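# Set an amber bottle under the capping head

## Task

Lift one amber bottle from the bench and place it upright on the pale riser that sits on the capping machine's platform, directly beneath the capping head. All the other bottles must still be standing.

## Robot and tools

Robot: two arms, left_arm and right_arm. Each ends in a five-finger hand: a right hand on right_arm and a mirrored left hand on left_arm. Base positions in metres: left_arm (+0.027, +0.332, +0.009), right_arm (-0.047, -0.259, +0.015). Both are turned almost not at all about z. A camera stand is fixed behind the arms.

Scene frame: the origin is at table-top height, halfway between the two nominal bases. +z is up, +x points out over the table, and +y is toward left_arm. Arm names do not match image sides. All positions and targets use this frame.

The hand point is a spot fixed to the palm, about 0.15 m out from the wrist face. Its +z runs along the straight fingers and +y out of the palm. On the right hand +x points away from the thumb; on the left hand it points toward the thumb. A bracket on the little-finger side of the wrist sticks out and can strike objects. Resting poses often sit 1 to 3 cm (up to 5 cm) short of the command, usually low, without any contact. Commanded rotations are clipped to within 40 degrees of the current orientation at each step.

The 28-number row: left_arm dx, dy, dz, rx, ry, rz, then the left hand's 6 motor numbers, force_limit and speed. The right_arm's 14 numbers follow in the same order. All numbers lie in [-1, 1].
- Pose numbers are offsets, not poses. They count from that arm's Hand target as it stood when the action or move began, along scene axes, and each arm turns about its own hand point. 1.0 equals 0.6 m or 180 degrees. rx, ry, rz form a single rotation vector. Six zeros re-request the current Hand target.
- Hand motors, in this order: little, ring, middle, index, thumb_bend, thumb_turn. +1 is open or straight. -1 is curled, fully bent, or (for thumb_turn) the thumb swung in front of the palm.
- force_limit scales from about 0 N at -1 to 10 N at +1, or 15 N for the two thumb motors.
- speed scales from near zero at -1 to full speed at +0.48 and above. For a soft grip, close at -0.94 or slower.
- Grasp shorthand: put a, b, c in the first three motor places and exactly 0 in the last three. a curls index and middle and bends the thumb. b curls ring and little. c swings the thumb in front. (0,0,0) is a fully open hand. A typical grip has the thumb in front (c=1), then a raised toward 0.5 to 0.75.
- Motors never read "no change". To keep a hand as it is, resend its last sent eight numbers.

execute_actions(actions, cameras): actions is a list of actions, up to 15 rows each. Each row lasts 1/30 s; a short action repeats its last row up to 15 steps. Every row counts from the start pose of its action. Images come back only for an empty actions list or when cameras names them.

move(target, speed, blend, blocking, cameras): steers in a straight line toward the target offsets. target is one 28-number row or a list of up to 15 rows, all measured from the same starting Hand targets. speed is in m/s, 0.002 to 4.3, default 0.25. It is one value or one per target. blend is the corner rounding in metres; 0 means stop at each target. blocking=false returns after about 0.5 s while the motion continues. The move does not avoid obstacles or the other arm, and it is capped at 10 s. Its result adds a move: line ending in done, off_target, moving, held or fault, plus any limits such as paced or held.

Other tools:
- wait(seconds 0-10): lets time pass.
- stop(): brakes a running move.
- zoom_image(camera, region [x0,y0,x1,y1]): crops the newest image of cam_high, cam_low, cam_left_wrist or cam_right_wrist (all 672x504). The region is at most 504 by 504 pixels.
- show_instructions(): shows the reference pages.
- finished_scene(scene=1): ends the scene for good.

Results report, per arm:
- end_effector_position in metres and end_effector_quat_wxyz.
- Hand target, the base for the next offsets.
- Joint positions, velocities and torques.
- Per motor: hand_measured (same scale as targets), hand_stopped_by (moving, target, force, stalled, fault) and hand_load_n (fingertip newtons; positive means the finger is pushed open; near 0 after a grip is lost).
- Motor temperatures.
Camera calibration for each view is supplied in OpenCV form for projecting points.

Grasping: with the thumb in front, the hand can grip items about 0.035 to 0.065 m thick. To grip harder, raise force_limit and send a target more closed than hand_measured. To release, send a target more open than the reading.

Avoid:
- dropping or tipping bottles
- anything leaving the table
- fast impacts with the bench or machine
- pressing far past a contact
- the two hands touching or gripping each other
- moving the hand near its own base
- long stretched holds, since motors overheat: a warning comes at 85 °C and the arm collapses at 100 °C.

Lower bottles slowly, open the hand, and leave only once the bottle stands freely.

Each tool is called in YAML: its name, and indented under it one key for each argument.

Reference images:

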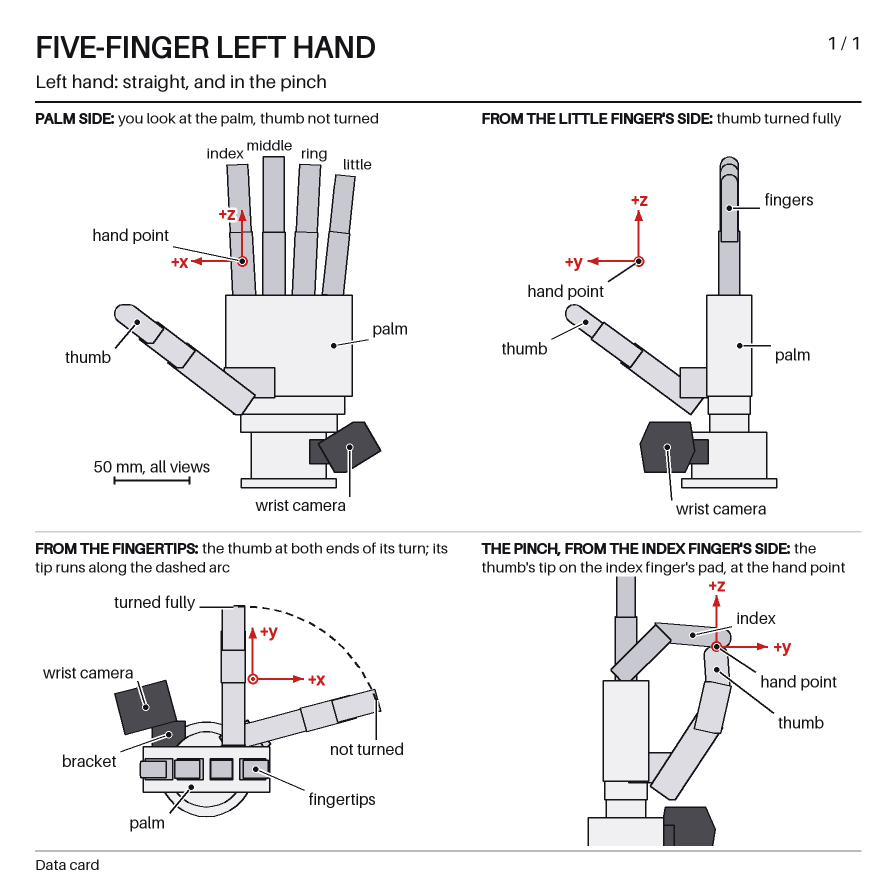

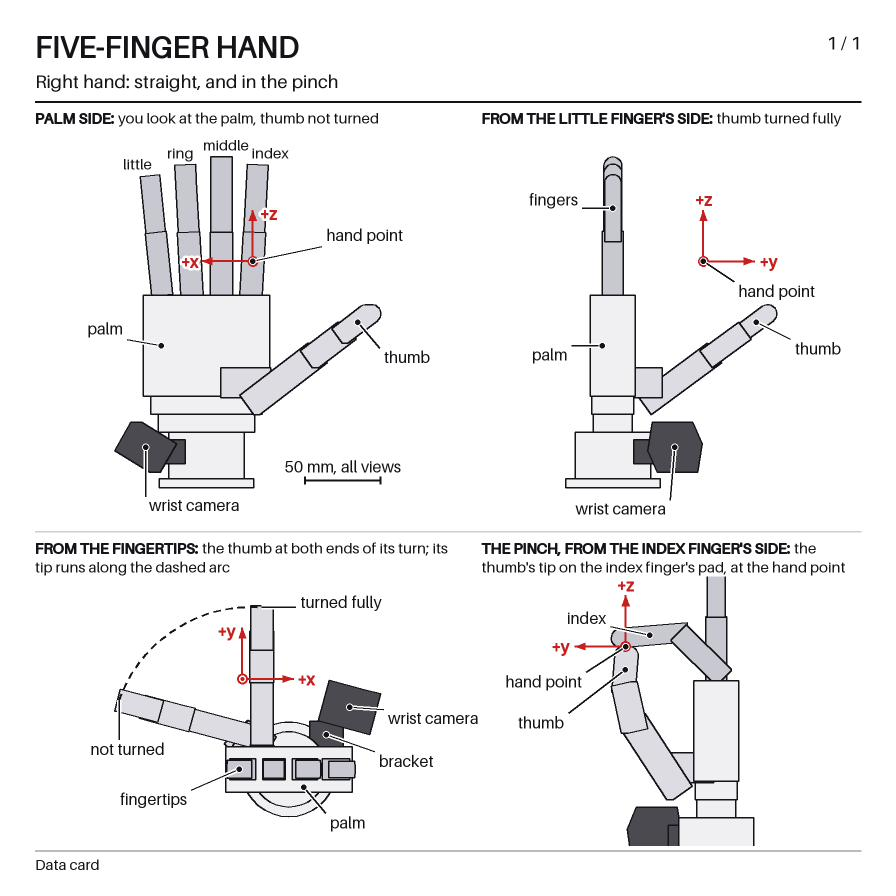

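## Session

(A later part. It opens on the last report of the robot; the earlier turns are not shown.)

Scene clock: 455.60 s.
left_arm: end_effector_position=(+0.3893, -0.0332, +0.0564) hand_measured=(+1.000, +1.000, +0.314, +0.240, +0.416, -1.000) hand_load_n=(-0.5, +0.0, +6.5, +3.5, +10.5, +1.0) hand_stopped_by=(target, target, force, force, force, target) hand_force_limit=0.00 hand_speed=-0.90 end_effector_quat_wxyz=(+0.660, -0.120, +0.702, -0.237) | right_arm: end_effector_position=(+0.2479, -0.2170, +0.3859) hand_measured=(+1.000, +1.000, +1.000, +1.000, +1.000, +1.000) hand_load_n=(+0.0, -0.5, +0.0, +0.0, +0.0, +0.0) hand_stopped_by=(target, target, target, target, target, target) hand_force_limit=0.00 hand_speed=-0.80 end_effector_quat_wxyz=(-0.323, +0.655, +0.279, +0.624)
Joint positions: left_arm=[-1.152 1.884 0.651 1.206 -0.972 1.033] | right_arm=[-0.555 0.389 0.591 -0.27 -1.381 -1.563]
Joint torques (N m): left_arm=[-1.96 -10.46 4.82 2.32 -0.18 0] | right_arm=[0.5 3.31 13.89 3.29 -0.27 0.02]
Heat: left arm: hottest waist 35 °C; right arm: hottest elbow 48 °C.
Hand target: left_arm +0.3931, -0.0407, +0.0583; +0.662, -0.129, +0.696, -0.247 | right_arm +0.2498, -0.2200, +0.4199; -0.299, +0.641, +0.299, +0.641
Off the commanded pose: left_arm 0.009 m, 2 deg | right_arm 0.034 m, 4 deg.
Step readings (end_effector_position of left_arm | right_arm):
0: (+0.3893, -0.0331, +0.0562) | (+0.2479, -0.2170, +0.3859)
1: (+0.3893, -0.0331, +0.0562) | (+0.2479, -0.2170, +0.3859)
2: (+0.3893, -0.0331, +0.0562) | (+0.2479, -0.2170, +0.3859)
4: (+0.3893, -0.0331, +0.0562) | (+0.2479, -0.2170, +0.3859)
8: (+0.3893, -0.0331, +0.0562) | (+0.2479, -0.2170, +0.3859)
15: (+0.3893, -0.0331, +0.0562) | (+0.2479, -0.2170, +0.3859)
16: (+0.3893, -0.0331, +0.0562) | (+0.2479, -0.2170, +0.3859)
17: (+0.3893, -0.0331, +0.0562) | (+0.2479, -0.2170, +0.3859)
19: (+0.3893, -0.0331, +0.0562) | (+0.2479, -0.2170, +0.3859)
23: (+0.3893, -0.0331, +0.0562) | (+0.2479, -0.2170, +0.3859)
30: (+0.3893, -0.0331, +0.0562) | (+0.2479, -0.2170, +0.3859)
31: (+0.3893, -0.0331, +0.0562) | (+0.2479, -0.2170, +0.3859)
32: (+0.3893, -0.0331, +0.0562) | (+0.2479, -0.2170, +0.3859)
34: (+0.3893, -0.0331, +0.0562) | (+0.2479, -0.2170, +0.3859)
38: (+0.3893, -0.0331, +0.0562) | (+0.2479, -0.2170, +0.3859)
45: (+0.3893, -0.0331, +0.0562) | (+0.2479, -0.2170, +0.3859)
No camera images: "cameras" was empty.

move:
  target: [0,0.003,0.04,0,0,0,1,1,-0.2,-0.22,0.0,-1,0.0,-0.9,0,0,0,0,0,0,1,1,1,1,1,1,0,-0.8]
  speed: 0.04
  cameras: ["cam_left_wrist"]

Scene clock: 458.13 s.
left_arm: end_effector_position=(+0.3890, -0.0331, +0.0643) hand_measured=(+1.000, +1.000, +0.312, +0.240, +0.416, -1.000) hand_load_n=(+0.0, +0.0, +0.0, +2.5, +3.5, +1.0) hand_stopped_by=(target, target, force, force, force, target) hand_force_limit=0.00 hand_speed=-0.90 end_effector_quat_wxyz=(+0.658, -0.117, +0.706, -0.233) | right_arm: end_effector_position=(+0.2479, -0.2170, +0.3859) hand_measured=(+1.000, +1.000, +1.000, +1.000, +1.000, +1.000) hand_load_n=(+0.0, +0.0, +0.0, +0.0, +0.0, +0.0) hand_stopped_by=(target, target, target, target, target, target) hand_force_limit=0.00 hand_speed=-0.80 end_effector_quat_wxyz=(-0.323, +0.655, +0.279, +0.624)
Joint positions: left_arm=[-1.152 1.849 0.651 1.154 -0.971 1.028] | right_arm=[-0.555 0.389 0.591 -0.27 -1.381 -1.563]
Joint torques (N m): left_arm=[-2.08 -13.16 4.49 1.57 -0.15 0.09] | right_arm=[0.32 3.08 13.81 3 -0.27 -0.03]
Heat: left arm: hottest waist 35 °C; right arm: hottest elbow 48 °C.
Hand target: left_arm +0.3931, -0.0389, +0.0824; +0.662, -0.129, +0.696, -0.247 | right_arm +0.2498, -0.2200, +0.4199; -0.299, +0.641, +0.299, +0.641
Off the commanded pose: left_arm 0.019 m, 2 deg | right_arm 0.034 m, 4 deg.
move: off_target (left_arm, right_arm)
camera_calibration:
cam_left_wrist: T_world_to_cam=[[-0.153476, -0.964331, 0.215664, 0.0153458], [-0.58297, -0.0878602, -0.80773, 0.270496], [0.797867, -0.249693, -0.548691, -0.168311], [0, 0, 0, 1]] pos_world=[0.294336, -0.00346192, 0.122827]
Images, in order (width x height): cam_left_wrist 672x504.

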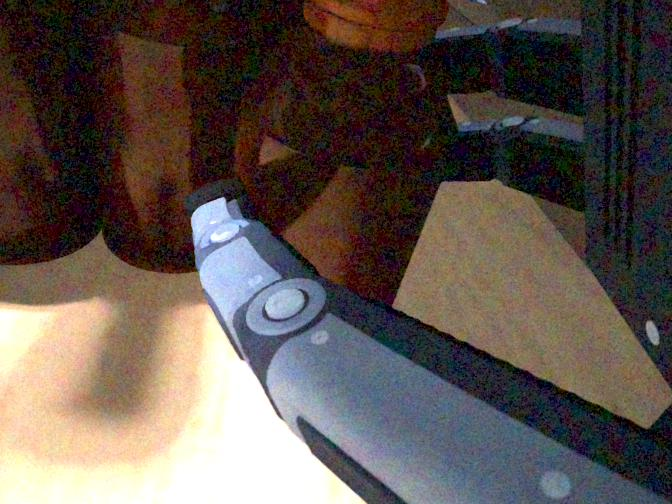

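execute_actions:
  actions:
    - [[0,0,-0.015,0,0,0,1,1,1,1,0.55,-1,-0.2,-0.7,0,0,0,0,0,0,1,1,1,1,1,1,0,-0.8]]
    - [[0,0,0,0,0,0,1,1,1,1,0.55,-1,-0.2,-0.7,0,0,0,0,0,0,1,1,1,1,1,1,0,-0.8]]
    - [[0,0,0,0,0,0,1,1,1,1,0.55,-1,-0.2,-0.7,0,0,0,0,0,0,1,1,1,1,1,1,0,-0.8]]
  cameras: ["cam_left_wrist", "cam_right_wrist"]

Scene clock: 472.67 s.
left_arm: end_effector_position=(+0.3892, -0.0339, +0.0654) hand_measured=(+1.000, +1.000, +1.000, +1.000, +0.550, -1.000) hand_load_n=(+0.0, +0.0, +0.0, -0.5, +0.0, +0.0) hand_stopped_by=(target, target, target, target, target, target) hand_force_limit=-0.20 hand_speed=-0.70 end_effector_quat_wxyz=(+0.658, -0.119, +0.705, -0.236) | right_arm: end_effector_position=(+0.2479, -0.2170, +0.3859) hand_measured=(+1.000, +1.000, +1.000, +1.000, +1.000, +1.000) hand_load_n=(+0.0, +0.0, +0.0, +0.0, +0.0, +0.0) hand_stopped_by=(target, target, target, target, target, target) hand_force_limit=0.00 hand_speed=-0.80 end_effector_quat_wxyz=(-0.323, +0.655, +0.279, +0.624)
Joint positions: left_arm=[-1.152 1.849 0.651 1.161 -0.97 1.028] | right_arm=[-0.555 0.389 0.591 -0.27 -1.381 -1.563]
Joint torques (N m): left_arm=[-2.14 -11.16 4.6 2.4 -0.19 0.03] | right_arm=[0.15 2.43 13.74 3.07 -0.24 -0.05]
Heat: left arm: hottest waist 35 °C; right arm: hottest elbow 48 °C.
Hand target: left_arm +0.3931, -0.0389, +0.0734; +0.662, -0.129, +0.696, -0.247 | right_arm +0.2498, -0.2200, +0.4199; -0.299, +0.641, +0.299, +0.641
Off the commanded pose: left_arm 0.010 m, 2 deg | right_arm 0.034 m, 4 deg.
Step readings (end_effector_position of left_arm | right_arm):
0: (+0.3890, -0.0331, +0.0643) | (+0.2479, -0.2170, +0.3859)
1: (+0.3890, -0.0331, +0.0643) | (+0.2479, -0.2170, +0.3859)
2: (+0.3890, -0.0331, +0.0643) | (+0.2479, -0.2170, +0.3859)
4: (+0.3891, -0.0333, +0.0646) | (+0.2479, -0.2170, +0.3859)
8: (+0.3892, -0.0338, +0.0653) | (+0.2479, -0.2170, +0.3859)
15: (+0.3892, -0.0339, +0.0654) | (+0.2479, -0.2170, +0.3859)
16: (+0.3892, -0.0339, +0.0654) | (+0.2479, -0.2170, +0.3859)
17: (+0.3892, -0.0339, +0.0654) | (+0.2479, -0.2170, +0.3859)
19: (+0.3892, -0.0339, +0.0654) | (+0.2479, -0.2170, +0.3859)
23: (+0.3892, -0.0339, +0.0654) | (+0.2479, -0.2170, +0.3859)
30: (+0.3892, -0.0339, +0.0654) | (+0.2479, -0.2170, +0.3859)
31: (+0.3892, -0.0339, +0.0654) | (+0.2479, -0.2170, +0.3859)
32: (+0.3892, -0.0339, +0.0654) | (+0.2479, -0.2170, +0.3859)
34: (+0.3892, -0.0339, +0.0654) | (+0.2479, -0.2170, +0.3859)
38: (+0.3892, -0.0339, +0.0654) | (+0.2479, -0.2170, +0.3859)
45: (+0.3892, -0.0339, +0.0654) | (+0.2479, -0.2170, +0.3859)
camera_calibration:
cam_left_wrist: T_world_to_cam=[[-0.155558, -0.962648, 0.221608, 0.014909], [-0.580791, -0.092339, -0.808799, 0.270505], [0.799052, -0.254523, -0.544733, -0.168968], [0, 0, 0, 1]] pos_world=[0.29444, -0.00367596, 0.123438]
cam_right_wrist: T_world_to_cam=[[0.782799, -0.597645, 0.173338, -0.385508], [-0.187141, -0.491758, -0.850384, 0.271295], [0.593468, 0.633241, -0.496791, 0.302586], [0, 0, 0, 1]] pos_world=[0.17297, -0.288595, 0.44785]
Images, in order (width x height): cam_left_wrist 672x504, cam_right_wrist 672x504.

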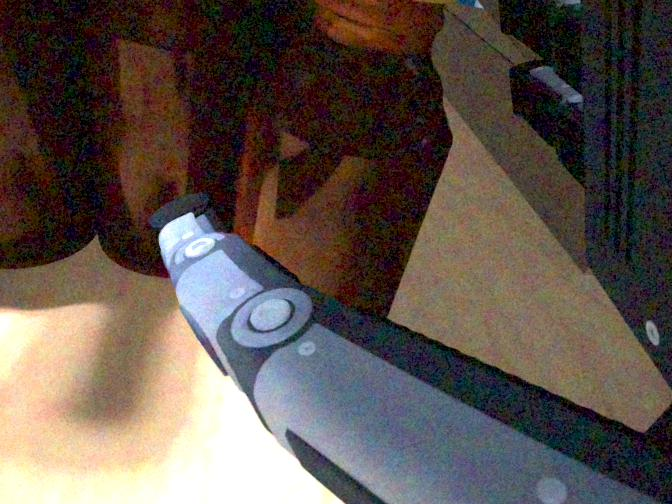

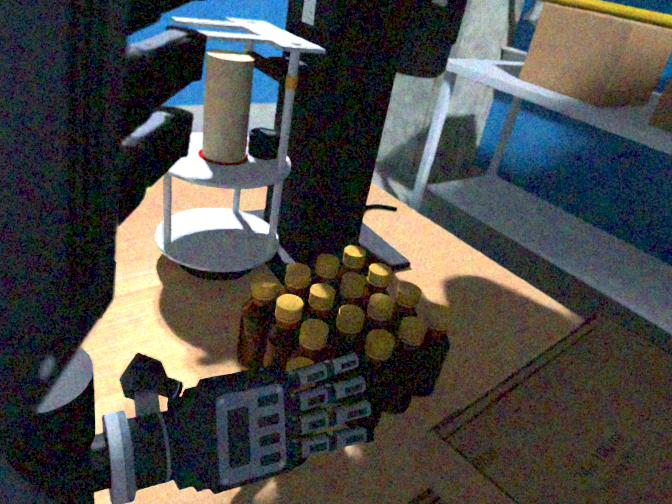

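move:
  target: [0,0,-0.0345,0,0,0,1,1,1,1,0.55,-1,-0.2,-0.7,0,0,0,0,0,0,1,1,1,1,1,1,0,-0.8]
  speed: 0.05
  cameras: ["cam_left_wrist"]

Scene clock: 475.37 s.
left_arm: end_effector_position=(+0.3892, -0.0338, +0.0520) hand_measured=(+1.000, +1.000, +1.000, +1.000, +0.550, -1.000) hand_load_n=(-0.5, +0.0, +0.0, +0.0, +0.0, +0.5) hand_stopped_by=(target, target, target, target, target, target) hand_force_limit=-0.20 hand_speed=-0.70 end_effector_quat_wxyz=(+0.660, -0.122, +0.701, -0.241) | right_arm: end_effector_position=(+0.2479, -0.2170, +0.3859) hand_measured=(+1.000, +1.000, +1.000, +1.000, +1.000, +1.000) hand_load_n=(-0.5, +0.0, +0.0, +0.0, +0.0, +0.0) hand_stopped_by=(target, target, target, target, target, target) hand_force_limit=0.00 hand_speed=-0.80 end_effector_quat_wxyz=(-0.323, +0.655, +0.279, +0.624)
Joint positions: left_arm=[-1.152 1.899 0.651 1.224 -0.97 1.028] | right_arm=[-0.555 0.389 0.591 -0.27 -1.381 -1.563]
Joint torques (N m): left_arm=[-2.32 -10.17 4.56 2.4 -0.16 0.06] | right_arm=[-0.21 2.2 13.9 3 -0.26 -0.04]
Heat: left arm: hottest waist 35 °C; right arm: hottest elbow 48 °C.
Hand target: left_arm +0.3931, -0.0389, +0.0526; +0.662, -0.129, +0.696, -0.247 | right_arm +0.2498, -0.2200, +0.4199; -0.299, +0.641, +0.299, +0.641
Off the commanded pose: left_arm 0.006 m, 1 deg | right_arm 0.034 m, 4 deg.
move: off_target (right_arm)
camera_calibration:
cam_left_wrist: T_world_to_cam=[[-0.156815, -0.959873, 0.232492, 0.0179289], [-0.576327, -0.10223, -0.8108, 0.257758], [0.802033, -0.261137, -0.537169, -0.177904], [0, 0, 0, 1]] pos_world=[0.29405, -0.00289738, 0.109257]
Images, in order (width x height): cam_left_wrist 672x504.

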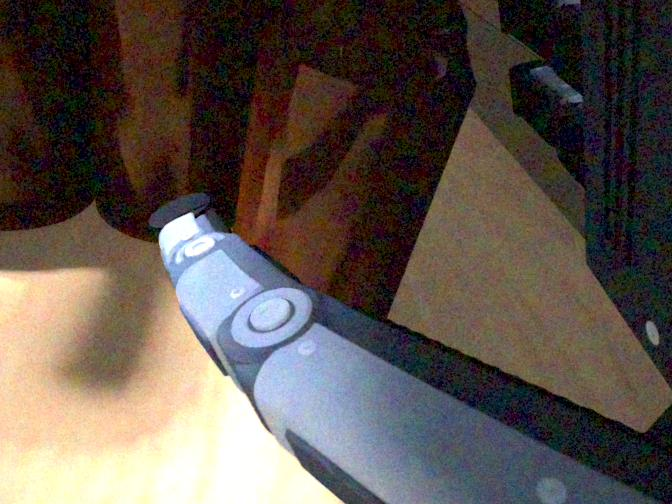

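execute_actions:
  actions:
    - [[0,0,0,0,0,0,1,1,1,-0.2,0.42,-1,-0.3,-0.9,0,0,0,0,0,0,1,1,1,1,1,1,0,-0.8]]
    - [[0,0,0,0,0,0,1,1,1,-0.2,0.42,-1,-0.3,-0.9,0,0,0,0,0,0,1,1,1,1,1,1,0,-0.8]]
    - [[0,0,0,0,0,0,1,1,-0.2,-0.22,0.42,-1,0.0,-0.9,0,0,0,0,0,0,1,1,1,1,1,1,0,-0.8]]
    - [[0,0,0,0,0,0,1,1,-0.2,-0.22,0.42,-1,0.0,-0.9,0,0,0,0,0,0,1,1,1,1,1,1,0,-0.8]]
    - [[0,0,0,0,0,0,1,1,-0.22,-0.24,0.0,-1,0.2,-0.9,0,0,0,0,0,0,1,1,1,1,1,1,0,-0.8]]
  cameras: ["cam_left_wrist"]

Scene clock: 480.70 s.
left_arm: end_effector_position=(+0.3892, -0.0340, +0.0524) hand_measured=(+1.000, +1.000, +0.396, +0.294, +0.344, -1.000) hand_load_n=(+0.0, +0.0, +6.0, +4.0, +11.5, +1.0) hand_stopped_by=(target, target, force, force, force, target) hand_force_limit=0.20 hand_speed=-0.90 end_effector_quat_wxyz=(+0.660, -0.123, +0.701, -0.242) | right_arm: end_effector_position=(+0.2479, -0.2170, +0.3859) hand_measured=(+1.000, +1.000, +1.000, +1.000, +1.000, +1.000) hand_load_n=(+0.0, +0.0, +0.0, +0.0, +0.0, +0.0) hand_stopped_by=(target, target, target, target, target, target) hand_force_limit=0.00 hand_speed=-0.80 end_effector_quat_wxyz=(-0.323, +0.655, +0.279, +0.624)
Joint positions: left_arm=[-1.152 1.899 0.651 1.227 -0.969 1.028] | right_arm=[-0.555 0.389 0.591 -0.27 -1.381 -1.563]
Joint torques (N m): left_arm=[-2.43 -10.29 4.38 2.33 -0.21 0.05] | right_arm=[-0.56 2.61 13.83 3.14 -0.26 -0.06]
Heat: left arm: hottest waist 35 °C; right arm: hottest elbow 48 °C.
Hand target: left_arm +0.3931, -0.0389, +0.0526; +0.662, -0.129, +0.696, -0.247 | right_arm +0.2498, -0.2200, +0.4199; -0.299, +0.641, +0.299, +0.641
Off the commanded pose: left_arm 0.006 m, 1 deg | right_arm 0.034 m, 4 deg.
Step readings (end_effector_position of left_arm | right_arm):
0: (+0.3892, -0.0338, +0.0520) | (+0.2479, -0.2170, +0.3859)
1: (+0.3892, -0.0338, +0.0520) | (+0.2479, -0.2170, +0.3859)
2: (+0.3892, -0.0338, +0.0520) | (+0.2479, -0.2170, +0.3859)
4: (+0.3892, -0.0338, +0.0520) | (+0.2479, -0.2170, +0.3859)
8: (+0.3892, -0.0338, +0.0520) | (+0.2479, -0.2170, +0.3859)
15: (+0.3892, -0.0338, +0.0520) | (+0.2479, -0.2170, +0.3859)
16: (+0.3892, -0.0338, +0.0520) | (+0.2479, -0.2170, +0.3859)
17: (+0.3892, -0.0338, +0.0520) | (+0.2479, -0.2170, +0.3859)
19: (+0.3892, -0.0338, +0.0520) | (+0.2479, -0.2170, +0.3859)
23: (+0.3892, -0.0338, +0.0520) | (+0.2479, -0.2170, +0.3859)
30: (+0.3892, -0.0338, +0.0520) | (+0.2479, -0.2170, +0.3859)
31: (+0.3892, -0.0338, +0.0520) | (+0.2479, -0.2170, +0.3859)
32: (+0.3892, -0.0338, +0.0520) | (+0.2479, -0.2170, +0.3859)
34: (+0.3892, -0.0338, +0.0520) | (+0.2479, -0.2170, +0.3859)
38: (+0.3892, -0.0338, +0.0520) | (+0.2479, -0.2170, +0.3859)
45: (+0.3892, -0.0338, +0.0520) | (+0.2479, -0.2170, +0.3859)
46: (+0.3892, -0.0338, +0.0520) | (+0.2479, -0.2170, +0.3859)
47: (+0.3892, -0.0338, +0.0520) | (+0.2479, -0.2170, +0.3859)
49: (+0.3892, -0.0338, +0.0520) | (+0.2479, -0.2170, +0.3859)
53: (+0.3892, -0.0338, +0.0520) | (+0.2479, -0.2170, +0.3859)
60: (+0.3892, -0.0338, +0.0520) | (+0.2479, -0.2170, +0.3859)
61: (+0.3892, -0.0338, +0.0520) | (+0.2479, -0.2170, +0.3859)
62: (+0.3892, -0.0338, +0.0520) | (+0.2479, -0.2170, +0.3859)
64: (+0.3892, -0.0338, +0.0520) | (+0.2479, -0.2170, +0.3859)
68: (+0.3892, -0.0338, +0.0520) | (+0.2479, -0.2170, +0.3859)
75: (+0.3892, -0.0338, +0.0521) | (+0.2479, -0.2170, +0.3859)
camera_calibration:
cam_left_wrist: T_world_to_cam=[[-0.157407, -0.959258, 0.234621, 0.0178202], [-0.575491, -0.103967, -0.811173, 0.257714], [0.802517, -0.262707, -0.535679, -0.178107], [0, 0, 0, 1]] pos_world=[0.294051, -0.0029021, 0.109461]
Images, in order (width x height): cam_left_wrist 672x504.

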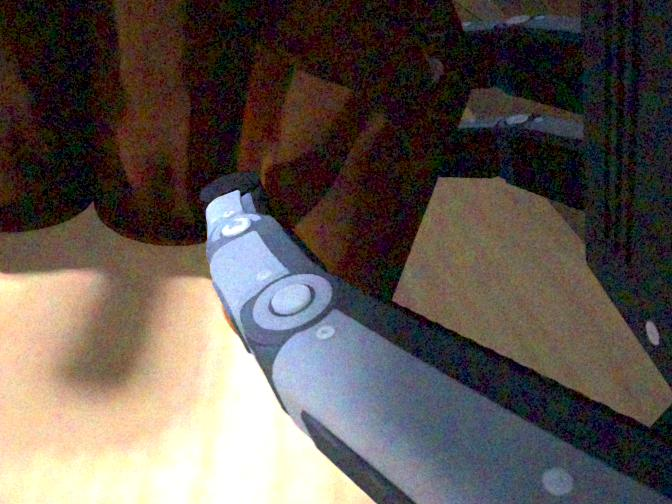

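move:
  target: [0,0.003,0.05,0,0,0,1,1,-0.22,-0.24,0.0,-1,0.2,-0.9,0,0,0,0,0,0,1,1,1,1,1,1,0,-0.8]
  speed: 0.04
  cameras: ["cam_left_wrist"]

Scene clock: 489.37 s.
left_arm: end_effector_position=(+0.3891, -0.0339, +0.0654) hand_measured=(+1.000, +1.000, +0.396, +0.294, +0.344, -1.000) hand_load_n=(+0.0, +0.0, +0.0, +4.5, +7.5, +2.0) hand_stopped_by=(target, target, force, force, force, target) hand_force_limit=0.20 hand_speed=-0.90 end_effector_quat_wxyz=(+0.658, -0.118, +0.706, -0.236) | right_arm: end_effector_position=(+0.2479, -0.2170, +0.3859) hand_measured=(+1.000, +1.000, +1.000, +1.000, +1.000, +1.000) hand_load_n=(+0.0, +0.0, +0.0, +0.0, +0.0, +0.0) hand_stopped_by=(target, target, target, target, target, target) hand_force_limit=0.00 hand_speed=-0.80 end_effector_quat_wxyz=(-0.323, +0.655, +0.279, +0.624)
Joint positions: left_arm=[-1.152 1.847 0.651 1.153 -0.969 1.026] | right_arm=[-0.555 0.389 0.591 -0.27 -1.381 -1.563]
Joint torques (N m): left_arm=[-2.26 -13.27 4.16 1.69 -0.15 0.11] | right_arm=[0.03 2.2 14.02 2.97 -0.27 -0.01]
Heat: left arm: hottest waist 35 °C; right arm: hottest elbow 48 °C.
Hand target: left_arm +0.3931, -0.0371, +0.0827; +0.662, -0.129, +0.696, -0.248 | right_arm +0.2498, -0.2200, +0.4199; -0.299, +0.641, +0.299, +0.641
Off the commanded pose: left_arm 0.018 m, 2 deg | right_arm 0.034 m, 4 deg.
move: off_target (left_arm, right_arm)
camera_calibration:
cam_left_wrist: T_world_to_cam=[[-0.155733, -0.96304, 0.219776, 0.0151228], [-0.582785, -0.090065, -0.80762, 0.27119], [0.797565, -0.253855, -0.547219, -0.168055], [0, 0, 0, 1]] pos_world=[0.294435, -0.00367304, 0.123732]
Images, in order (width x height): cam_left_wrist 672x504.

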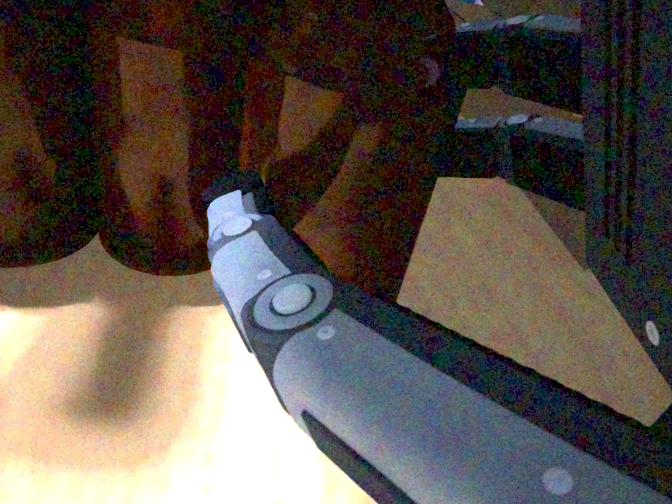

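wait:
  seconds: 0.1
  cameras: ["cam_right_wrist", "cam_high", "cam_left_wrist"]

zoom_image:
  camera: "cam_left_wrist"
  region: [190, 0, 520, 330]

zoom_image:
  camera: "cam_right_wrist"
  region: [180, 230, 480, 455]

Scene clock: 491.30 s.
left_arm: end_effector_position=(+0.3891, -0.0339, +0.0654) hand_measured=(+1.000, +1.000, +0.396, +0.294, +0.344, -1.000) hand_load_n=(+0.0, +0.0, +0.0, +5.0, +7.5, +2.0) hand_stopped_by=(target, target, force, force, force, target) hand_force_limit=0.20 hand_speed=-0.90 end_effector_quat_wxyz=(+0.658, -0.118, +0.706, -0.236) | right_arm: end_effector_position=(+0.2479, -0.2170, +0.3859) hand_measured=(+1.000, +1.000, +1.000, +1.000, +1.000, +1.000) hand_load_n=(+0.0, +0.0, -0.5, +0.0, +0.0, +0.0) hand_stopped_by=(target, target, target, target, target, target) hand_force_limit=0.00 hand_speed=-0.80 end_effector_quat_wxyz=(-0.323, +0.655, +0.279, +0.624)
Joint positions: left_arm=[-1.152 1.847 0.651 1.153 -0.969 1.026] | right_arm=[-0.555 0.389 0.591 -0.27 -1.381 -1.563]
Joint torques (N m): left_arm=[-2.08 -13.16 4.26 1.61 -0.17 0.11] | right_arm=[0.21 2.08 13.86 3.17 -0.27 -0.02]
Heat: left arm: hottest waist 35 °C; right arm: hottest elbow 48 °C.
Hand target: left_arm +0.3931, -0.0371, +0.0827; +0.662, -0.129, +0.696, -0.247 | right_arm +0.2498, -0.2200, +0.4199; -0.299, +0.641, +0.299, +0.641
Off the commanded pose: left_arm 0.018 m, 2 deg | right_arm 0.034 m, 4 deg.
wait: 0.10 s; at rest from the start
camera_calibration:
cam_left_wrist: T_world_to_cam=[[-0.155733, -0.96304, 0.219776, 0.0151228], [-0.582785, -0.090065, -0.80762, 0.27119], [0.797565, -0.253855, -0.547219, -0.168055], [0, 0, 0, 1]] pos_world=[0.294435, -0.00367304, 0.123732]
cam_right_wrist: T_world_to_cam=[[0.782799, -0.597645, 0.173338, -0.385508], [-0.187141, -0.491758, -0.850384, 0.271295], [0.593468, 0.633241, -0.496791, 0.302586], [0, 0, 0, 1]] pos_world=[0.17297, -0.288595, 0.44785]
Images, in order (width x height): cam_high 672x504, cam_left_wrist 672x504, cam_right_wrist 672x504.

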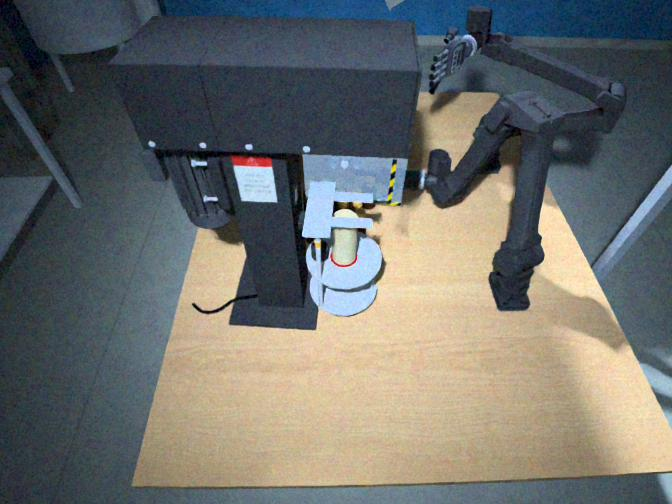

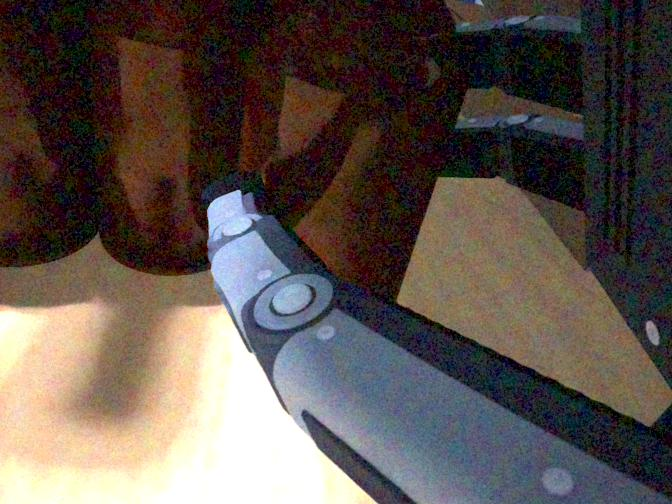

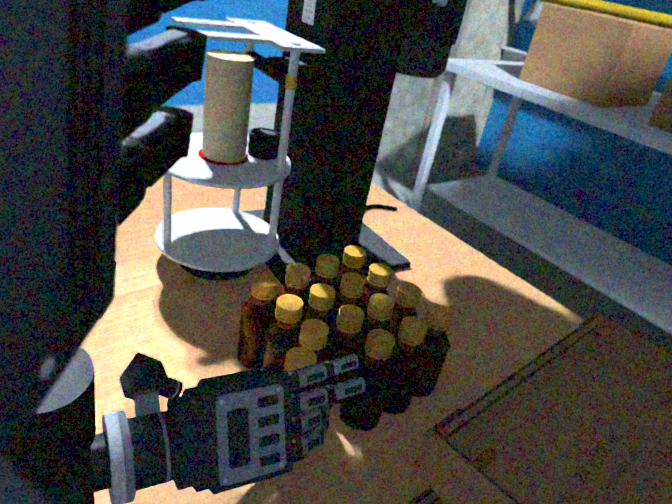

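Scaled by 1.527 from the camera's 672x504 image, which has a finer 960x720 frame.

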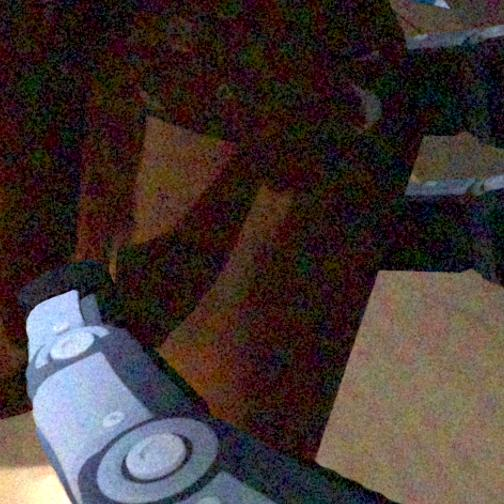

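Scaled by 1.680 from the camera's 672x504 image, which has a finer 960x720 frame.

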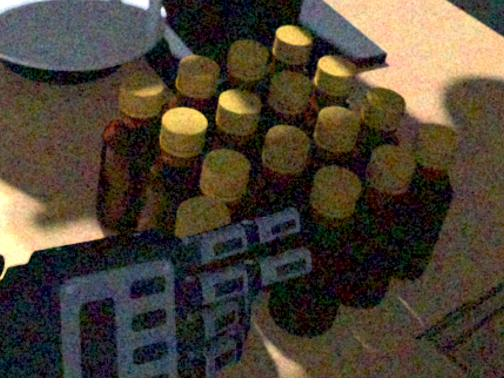

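execute_actions:
  actions:
    - [[0,0,0,0,0,0,1,1,-0.22,-0.26,0.0,-1,0.4,-0.94,0,0,0,0,0,0,1,1,1,1,1,1,0,-0.8]]
    - [[0,0,0,0,0,0,1,1,-0.22,-0.26,0.0,-1,0.4,-0.94,0,0,0,0,0,0,1,1,1,1,1,1,0,-0.8]]
  cameras: ["cam_left_wrist"]

Scene clock: 496.13 s.
left_arm: end_effector_position=(+0.3891, -0.0339, +0.0654) hand_measured=(+1.000, +1.000, +0.396, +0.286, +0.344, -1.000) hand_load_n=(+0.0, +0.0, +0.0, +7.5, +10.0, +1.5) hand_stopped_by=(target, target, force, force, force, target) hand_force_limit=0.40 hand_speed=-0.94 end_effector_quat_wxyz=(+0.658, -0.118, +0.706, -0.236) | right_arm: end_effector_position=(+0.2479, -0.2170, +0.3859) hand_measured=(+1.000, +1.000, +1.000, +1.000, +1.000, +1.000) hand_load_n=(+0.0, +0.0, +0.0, +0.0, +0.0, +0.0) hand_stopped_by=(target, target, target, target, target, target) hand_force_limit=0.00 hand_speed=-0.80 end_effector_quat_wxyz=(-0.323, +0.655, +0.279, +0.624)
Joint positions: left_arm=[-1.152 1.847 0.651 1.153 -0.969 1.026] | right_arm=[-0.555 0.389 0.591 -0.27 -1.381 -1.563]
Joint torques (N m): left_arm=[-2.14 -13.39 4.25 1.66 -0.18 0.09] | right_arm=[-0.09 2.43 13.79 3.03 -0.3 0.03]
Heat: left arm: hottest waist 35 °C; right arm: hottest elbow 48 °C.
Hand target: left_arm +0.3931, -0.0371, +0.0827; +0.662, -0.129, +0.696, -0.247 | right_arm +0.2498, -0.2200, +0.4199; -0.299, +0.641, +0.299, +0.641
Off the commanded pose: left_arm 0.018 m, 2 deg | right_arm 0.034 m, 4 deg.
Step readings (end_effector_position of left_arm | right_arm):
0: (+0.3891, -0.0339, +0.0654) | (+0.2479, -0.2170, +0.3859)
1: (+0.3891, -0.0339, +0.0654) | (+0.2479, -0.2170, +0.3859)
2: (+0.3891, -0.0339, +0.0654) | (+0.2479, -0.2170, +0.3859)
4: (+0.3891, -0.0339, +0.0654) | (+0.2479, -0.2170, +0.3859)
8: (+0.3891, -0.0339, +0.0654) | (+0.2479, -0.2170, +0.3859)
15: (+0.3891, -0.0339, +0.0654) | (+0.2479, -0.2170, +0.3859)
16: (+0.3891, -0.0339, +0.0654) | (+0.2479, -0.2170, +0.3859)
17: (+0.3891, -0.0339, +0.0654) | (+0.2479, -0.2170, +0.3859)
19: (+0.3891, -0.0339, +0.0654) | (+0.2479, -0.2170, +0.3859)
23: (+0.3891, -0.0339, +0.0654) | (+0.2479, -0.2170, +0.3859)
30: (+0.3891, -0.0339, +0.0654) | (+0.2479, -0.2170, +0.3859)
camera_calibration:
cam_left_wrist: T_world_to_cam=[[-0.155733, -0.96304, 0.219776, 0.0151228], [-0.582785, -0.090065, -0.80762, 0.27119], [0.797565, -0.253855, -0.547219, -0.168055], [0, 0, 0, 1]] pos_world=[0.294435, -0.00367304, 0.123732]
Images, in order (width x height): cam_left_wrist 672x504.

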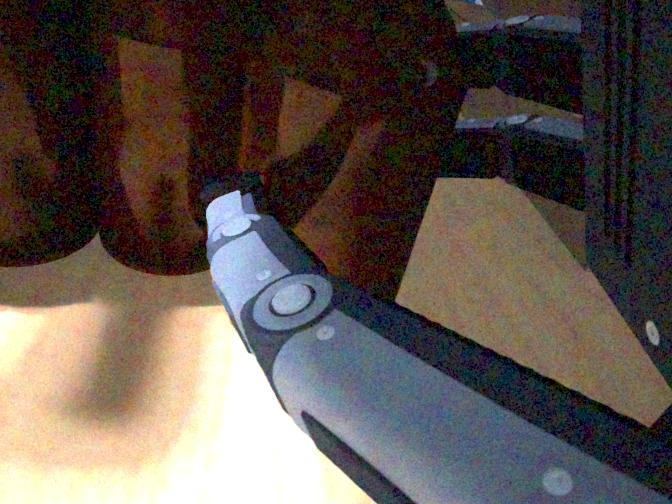

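execute_actions:
  actions:
    - [[0,0,0,0,0,0,1,1,-0.24,-0.26,0.0,-1,-0.6,-0.95,0,0,0,0,0,0,1,1,1,1,1,1,0,-0.8]]
    - [[0,0,0,0,0,0,1,1,-0.24,-0.26,0.0,-1,-0.6,-0.95,0,0,0,0,0,0,1,1,1,1,1,1,0,-0.8]]
  cameras: ["cam_left_wrist"]

Scene clock: 498.43 s.
left_arm: end_effector_position=(+0.3891, -0.0339, +0.0653) hand_measured=(+1.000, +1.000, +0.378, +0.286, +0.344, -1.000) hand_load_n=(+0.0, +0.0, +2.0, +6.0, +10.5, +2.5) hand_stopped_by=(target, target, force, force, force, target) hand_force_limit=-0.60 hand_speed=-0.95 end_effector_quat_wxyz=(+0.658, -0.118, +0.706, -0.236) | right_arm: end_effector_position=(+0.2479, -0.2170, +0.3859) hand_measured=(+1.000, +1.000, +1.000, +1.000, +1.000, +1.000) hand_load_n=(+0.0, +0.0, +0.0, +0.0, +0.0, +0.0) hand_stopped_by=(target, target, target, target, target, target) hand_force_limit=0.00 hand_speed=-0.80 end_effector_quat_wxyz=(-0.323, +0.655, +0.279, +0.624)
Joint positions: left_arm=[-1.152 1.847 0.651 1.153 -0.969 1.025] | right_arm=[-0.555 0.389 0.591 -0.27 -1.381 -1.563]
Joint torques (N m): left_arm=[-1.9 -13.16 4.26 1.61 -0.16 0.09] | right_arm=[0.32 2.73 13.94 3.19 -0.27 0.02]
Heat: left arm: hottest waist 35 °C; right arm: hottest elbow 48 °C.
Hand target: left_arm +0.3931, -0.0371, +0.0827; +0.662, -0.129, +0.696, -0.247 | right_arm +0.2498, -0.2200, +0.4199; -0.299, +0.641, +0.299, +0.641
Off the commanded pose: left_arm 0.018 m, 2 deg | right_arm 0.034 m, 4 deg.
Step readings (end_effector_position of left_arm | right_arm):
0: (+0.3891, -0.0339, +0.0654) | (+0.2479, -0.2170, +0.3859)
1: (+0.3891, -0.0339, +0.0654) | (+0.2479, -0.2170, +0.3859)
2: (+0.3891, -0.0339, +0.0654) | (+0.2479, -0.2170, +0.3859)
4: (+0.3891, -0.0339, +0.0654) | (+0.2479, -0.2170, +0.3859)
8: (+0.3891, -0.0339, +0.0653) | (+0.2479, -0.2170, +0.3859)
15: (+0.3891, -0.0339, +0.0653) | (+0.2479, -0.2170, +0.3859)
16: (+0.3891, -0.0339, +0.0653) | (+0.2479, -0.2170, +0.3859)
17: (+0.3891, -0.0339, +0.0653) | (+0.2479, -0.2170, +0.3859)
19: (+0.3891, -0.0339, +0.0653) | (+0.2479, -0.2170, +0.3859)
23: (+0.3891, -0.0339, +0.0653) | (+0.2479, -0.2170, +0.3859)
30: (+0.3891, -0.0339, +0.0653) | (+0.2479, -0.2170, +0.3859)
camera_calibration:
cam_left_wrist: T_world_to_cam=[[-0.155654, -0.962952, 0.220217, 0.0150444], [-0.582913, -0.0904398, -0.807486, 0.271209], [0.797486, -0.254055, -0.54724, -0.16803], [0, 0, 0, 1]] pos_world=[0.294435, -0.00367373, 0.123732]
Images, in order (width x height): cam_left_wrist 672x504.

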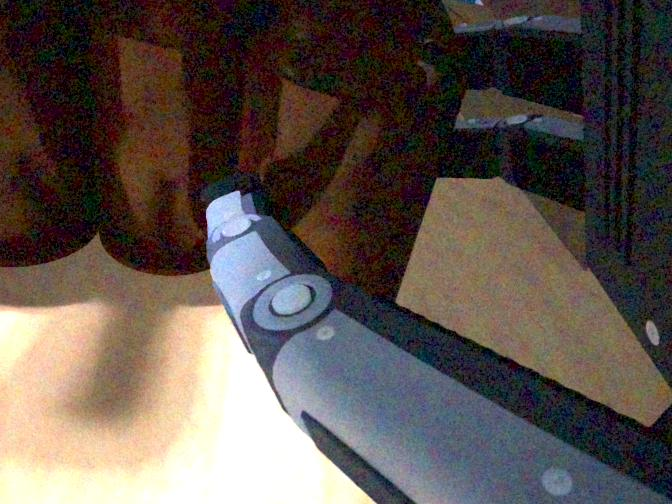

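move:
  target: [0,0.0,0.05,0,0,0,1,1,-0.24,-0.26,0.0,-1,-0.6,-0.95,0,0,0,0,0,0,1,1,1,1,1,1,0,-0.8]
  speed: 0.05
  cameras: ["cam_left_wrist", "cam_right_wrist"]

zoom_image:
  camera: "cam_right_wrist"
  region: [180, 230, 480, 455]

Scene clock: 501.80 s.
left_arm: end_effector_position=(+0.3888, -0.0332, +0.0939) hand_measured=(+1.000, +1.000, +0.378, +0.286, +0.344, -1.000) hand_load_n=(+0.0, +0.0, +2.0, +6.0, +10.5, +2.5) hand_stopped_by=(target, target, force, force, force, target) hand_force_limit=-0.60 hand_speed=-0.95 end_effector_quat_wxyz=(+0.657, -0.117, +0.707, -0.234) | right_arm: end_effector_position=(+0.2479, -0.2170, +0.3859) hand_measured=(+1.000, +1.000, +1.000, +1.000, +1.000, +1.000) hand_load_n=(+0.0, +0.0, +0.0, +0.0, +0.0, +0.0) hand_stopped_by=(target, target, target, target, target, target) hand_force_limit=0.00 hand_speed=-0.80 end_effector_quat_wxyz=(-0.323, +0.655, +0.279, +0.624)
Joint positions: left_arm=[-1.152 1.752 0.651 1.055 -0.969 1.025] | right_arm=[-0.555 0.389 0.591 -0.27 -1.381 -1.563]
Joint torques (N m): left_arm=[-2.08 -13.33 5.22 1.65 -0.17 0.09] | right_arm=[-0.09 2.2 13.91 3.03 -0.28 -0.05]
Heat: left arm: hottest waist 35 °C; right arm: hottest elbow 48 °C.
Hand target: left_arm +0.3931, -0.0371, +0.1127; +0.662, -0.129, +0.696, -0.247 | right_arm +0.2498, -0.2200, +0.4199; -0.299, +0.641, +0.299, +0.641
Off the commanded pose: left_arm 0.020 m, 2 deg | right_arm 0.034 m, 4 deg.
move: off_target (left_arm, right_arm)
camera_calibration:
cam_left_wrist: T_world_to_cam=[[-0.155308, -0.963723, 0.217067, 0.00941748], [-0.584149, -0.0876077, -0.806905, 0.294744], [0.796649, -0.252119, -0.549351, -0.151378], [0, 0, 0, 1]] pos_world=[0.294232, -0.00326749, 0.152627]
cam_right_wrist: T_world_to_cam=[[0.782799, -0.597645, 0.173338, -0.385508], [-0.187141, -0.491758, -0.850384, 0.271295], [0.593468, 0.633241, -0.496791, 0.302586], [0, 0, 0, 1]] pos_world=[0.17297, -0.288595, 0.44785]
Images, in order (width x height): cam_left_wrist 672x504, cam_right_wrist 672x504.

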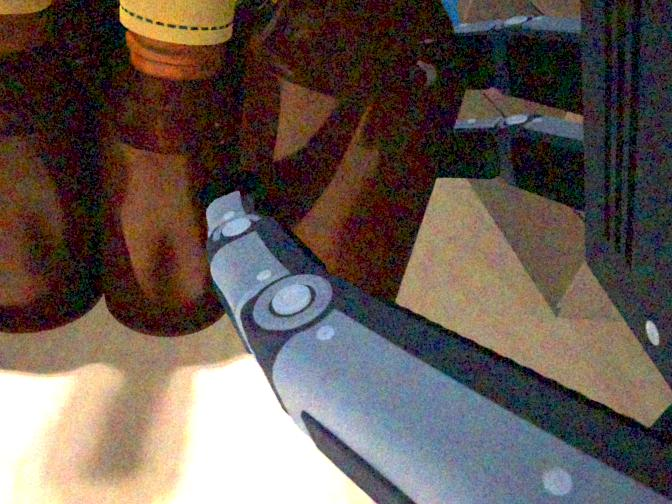

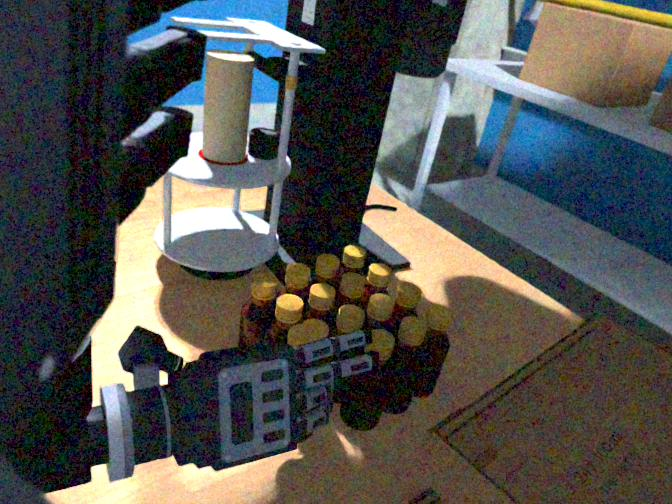

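Scaled by 1.680 from the camera's 672x504 image, which has a finer 960x720 frame.

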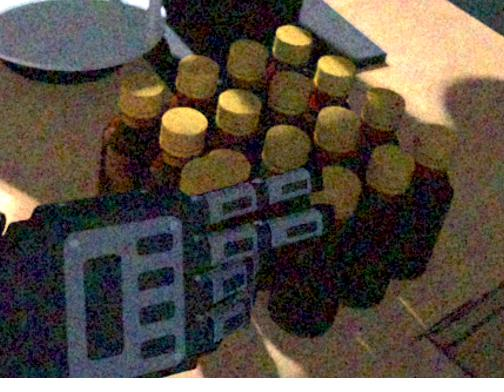

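move:
  target:
    - [-0.003,0.0,0.2,0,0,0,1,1,-0.24,-0.26,0.0,-1,-0.6,-0.95,0,0,0,0,0,0,1,1,1,1,1,1,0,-0.8]
  speed: [0.08]
  cameras: ["cam_left_wrist", "cam_right_wrist"]

Scene clock: 514.37 s.
left_arm: end_effector_position=(+0.3841, -0.0229, +0.1961) hand_measured=(+1.000, +1.000, +0.378, +0.286, +0.344, -1.000) hand_load_n=(+0.0, +0.0, +2.0, +6.0, +10.5, +2.5) hand_stopped_by=(target, target, force, force, force, target) hand_force_limit=-0.60 hand_speed=-0.95 end_effector_quat_wxyz=(+0.654, -0.108, +0.716, -0.221) | right_arm: end_effector_position=(+0.2479, -0.2170, +0.3859) hand_measured=(+1.000, +1.000, +1.000, +1.000, +1.000, +1.000) hand_load_n=(+0.0, +0.0, +0.0, +0.0, +0.0, +0.0) hand_stopped_by=(target, target, target, target, target, target) hand_force_limit=0.00 hand_speed=-0.80 end_effector_quat_wxyz=(-0.323, +0.655, +0.279, +0.624)
Joint positions: left_arm=[-1.152 1.436 0.698 0.653 -0.969 1.025] | right_arm=[-0.555 0.389 0.591 -0.27 -1.381 -1.563]
Joint torques (N m): left_arm=[-2.43 -10.29 10.29 1.65 -0.38 0.07] | right_arm=[0.44 3.02 13.89 3.19 -0.25 -0.07]
Heat: left arm: hottest waist 35 °C; right arm: hottest elbow 48 °C.
Hand target: left_arm +0.3913, -0.0371, +0.2326; +0.661, -0.129, +0.696, -0.247 | right_arm +0.2498, -0.2200, +0.4199; -0.299, +0.641, +0.299, +0.641
Off the commanded pose: left_arm 0.040 m, 5 deg | right_arm 0.034 m, 4 deg.
move: off_target (left_arm, right_arm)
camera_calibration:
cam_left_wrist: T_world_to_cam=[[-0.152186, -0.970654, 0.186197, 0.00117354], [-0.59679, -0.0599217, -0.800157, 0.379448], [0.787833, -0.232893, -0.570158, -0.0810755], [0, 0, 0, 1]] pos_world=[0.290504, 0.00499438, 0.257174]
cam_right_wrist: T_world_to_cam=[[0.782799, -0.597645, 0.173338, -0.385508], [-0.187141, -0.491758, -0.850384, 0.271295], [0.593468, 0.633241, -0.496791, 0.302586], [0, 0, 0, 1]] pos_world=[0.17297, -0.288595, 0.44785]
Images, in order (width x height): cam_left_wrist 672x504, cam_right_wrist 672x504.

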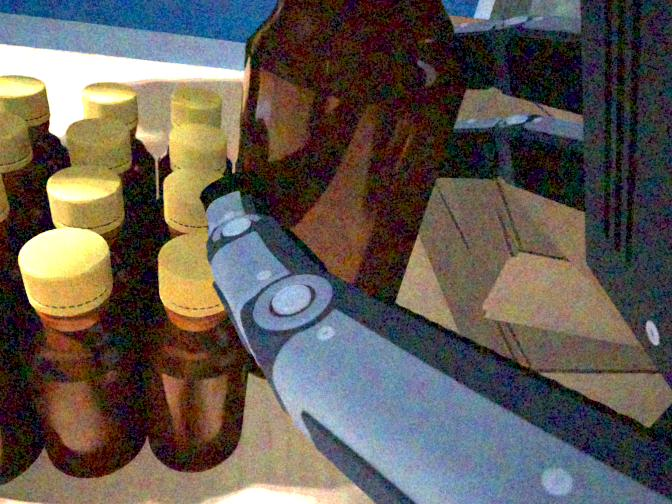

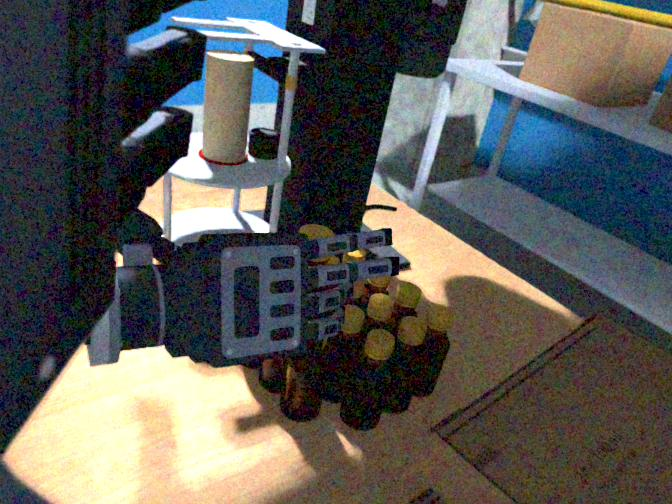

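move:
  target:
    - [-0.03,0.2,0.15,0,0,0.02,1,1,-0.24,-0.26,0.0,-1,-0.6,-0.95,0,0,0,0,0,0,1,1,1,1,1,1,0,-0.8]
    - [-0.05,0.598,0.279,0,0,0.0556,1,1,-0.24,-0.26,0.0,-1,-0.6,-0.95,0,0,0,0,0,0,1,1,1,1,1,1,0,-0.8]
  speed: [0.1, 0.1]
  blend: [0.05, 0]
  cameras: ["cam_left_wrist", "cam_right_wrist", "cam_high"]

Scene clock: 521.33 s.
left_arm: end_effector_position=(+0.3633, +0.3176, +0.3478) hand_measured=(+1.000, +1.000, +0.378, +0.286, +0.344, -1.000) hand_load_n=(+0.0, +0.0, +1.5, +6.0, +10.5, +2.5) hand_stopped_by=(target, target, force, force, force, target) hand_force_limit=-0.60 hand_speed=-0.95 end_effector_quat_wxyz=(+0.651, -0.186, +0.715, -0.173) | right_arm: end_effector_position=(+0.2479, -0.2170, +0.3859) hand_measured=(+1.000, +1.000, +1.000, +1.000, +1.000, +1.000) hand_load_n=(+0.0, +0.0, +0.0, +0.0, +0.0, +0.0) hand_stopped_by=(target, target, target, target, target, target) hand_force_limit=0.00 hand_speed=-0.80 end_effector_quat_wxyz=(-0.323, +0.655, +0.279, +0.624)
Joint positions: left_arm=[-0.333 0.434 0.615 -0.278 -0.322 1.025] | right_arm=[-0.555 0.389 0.591 -0.27 -1.381 -1.563]
Joint torques (N m): left_arm=[-1.55 0.44 13.64 2.15 -0.11 0.12] | right_arm=[0.03 2.84 13.89 2.89 -0.23 -0.04]
Heat: left arm: hottest waist 34 °C; right arm: hottest elbow 48 °C.
Hand target: left_arm +0.3612, +0.3217, +0.3999; +0.681, -0.189, +0.682, -0.189 | right_arm +0.2498, -0.2200, +0.4199; -0.299, +0.641, +0.299, +0.641
Off the commanded pose: left_arm 0.052 m, 5 deg | right_arm 0.034 m, 4 deg.
move: off_target (left_arm, right_arm)
camera_calibration:
cam_left_wrist: T_world_to_cam=[[0.0276202, -0.97434, 0.223379, 0.223191], [-0.611595, -0.19323, -0.767212, 0.545132], [0.790689, -0.115427, -0.601238, 0.0736007], [0, 0, 0, 1]] pos_world=[0.26904, 0.331296, 0.412627]
cam_right_wrist: T_world_to_cam=[[0.782799, -0.597645, 0.173338, -0.385508], [-0.187141, -0.491758, -0.850384, 0.271295], [0.593468, 0.633241, -0.496791, 0.302586], [0, 0, 0, 1]] pos_world=[0.17297, -0.288595, 0.44785]
Images, in order (width x height): cam_high 672x504, cam_left_wrist 672x504, cam_right_wrist 672x504.

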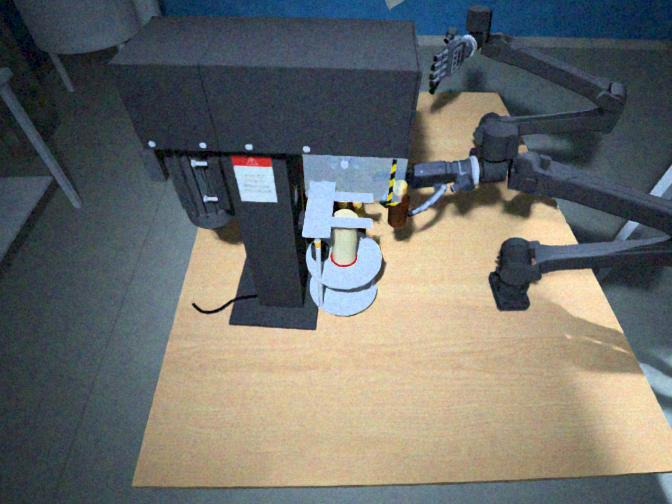

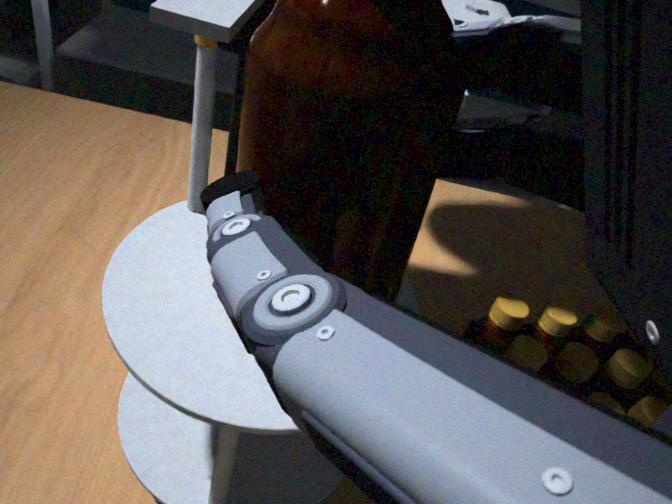

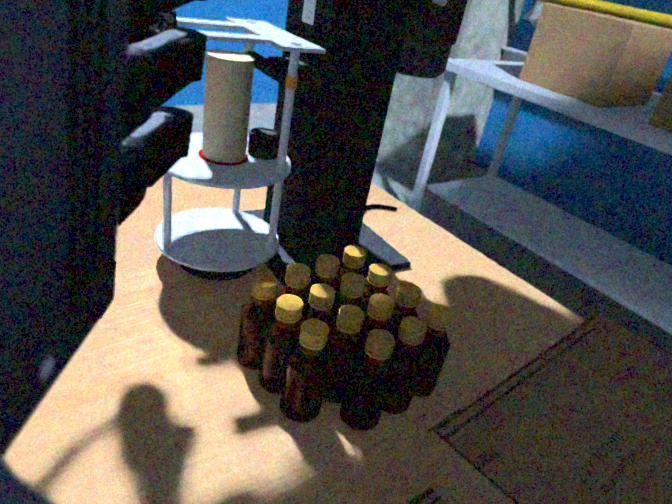

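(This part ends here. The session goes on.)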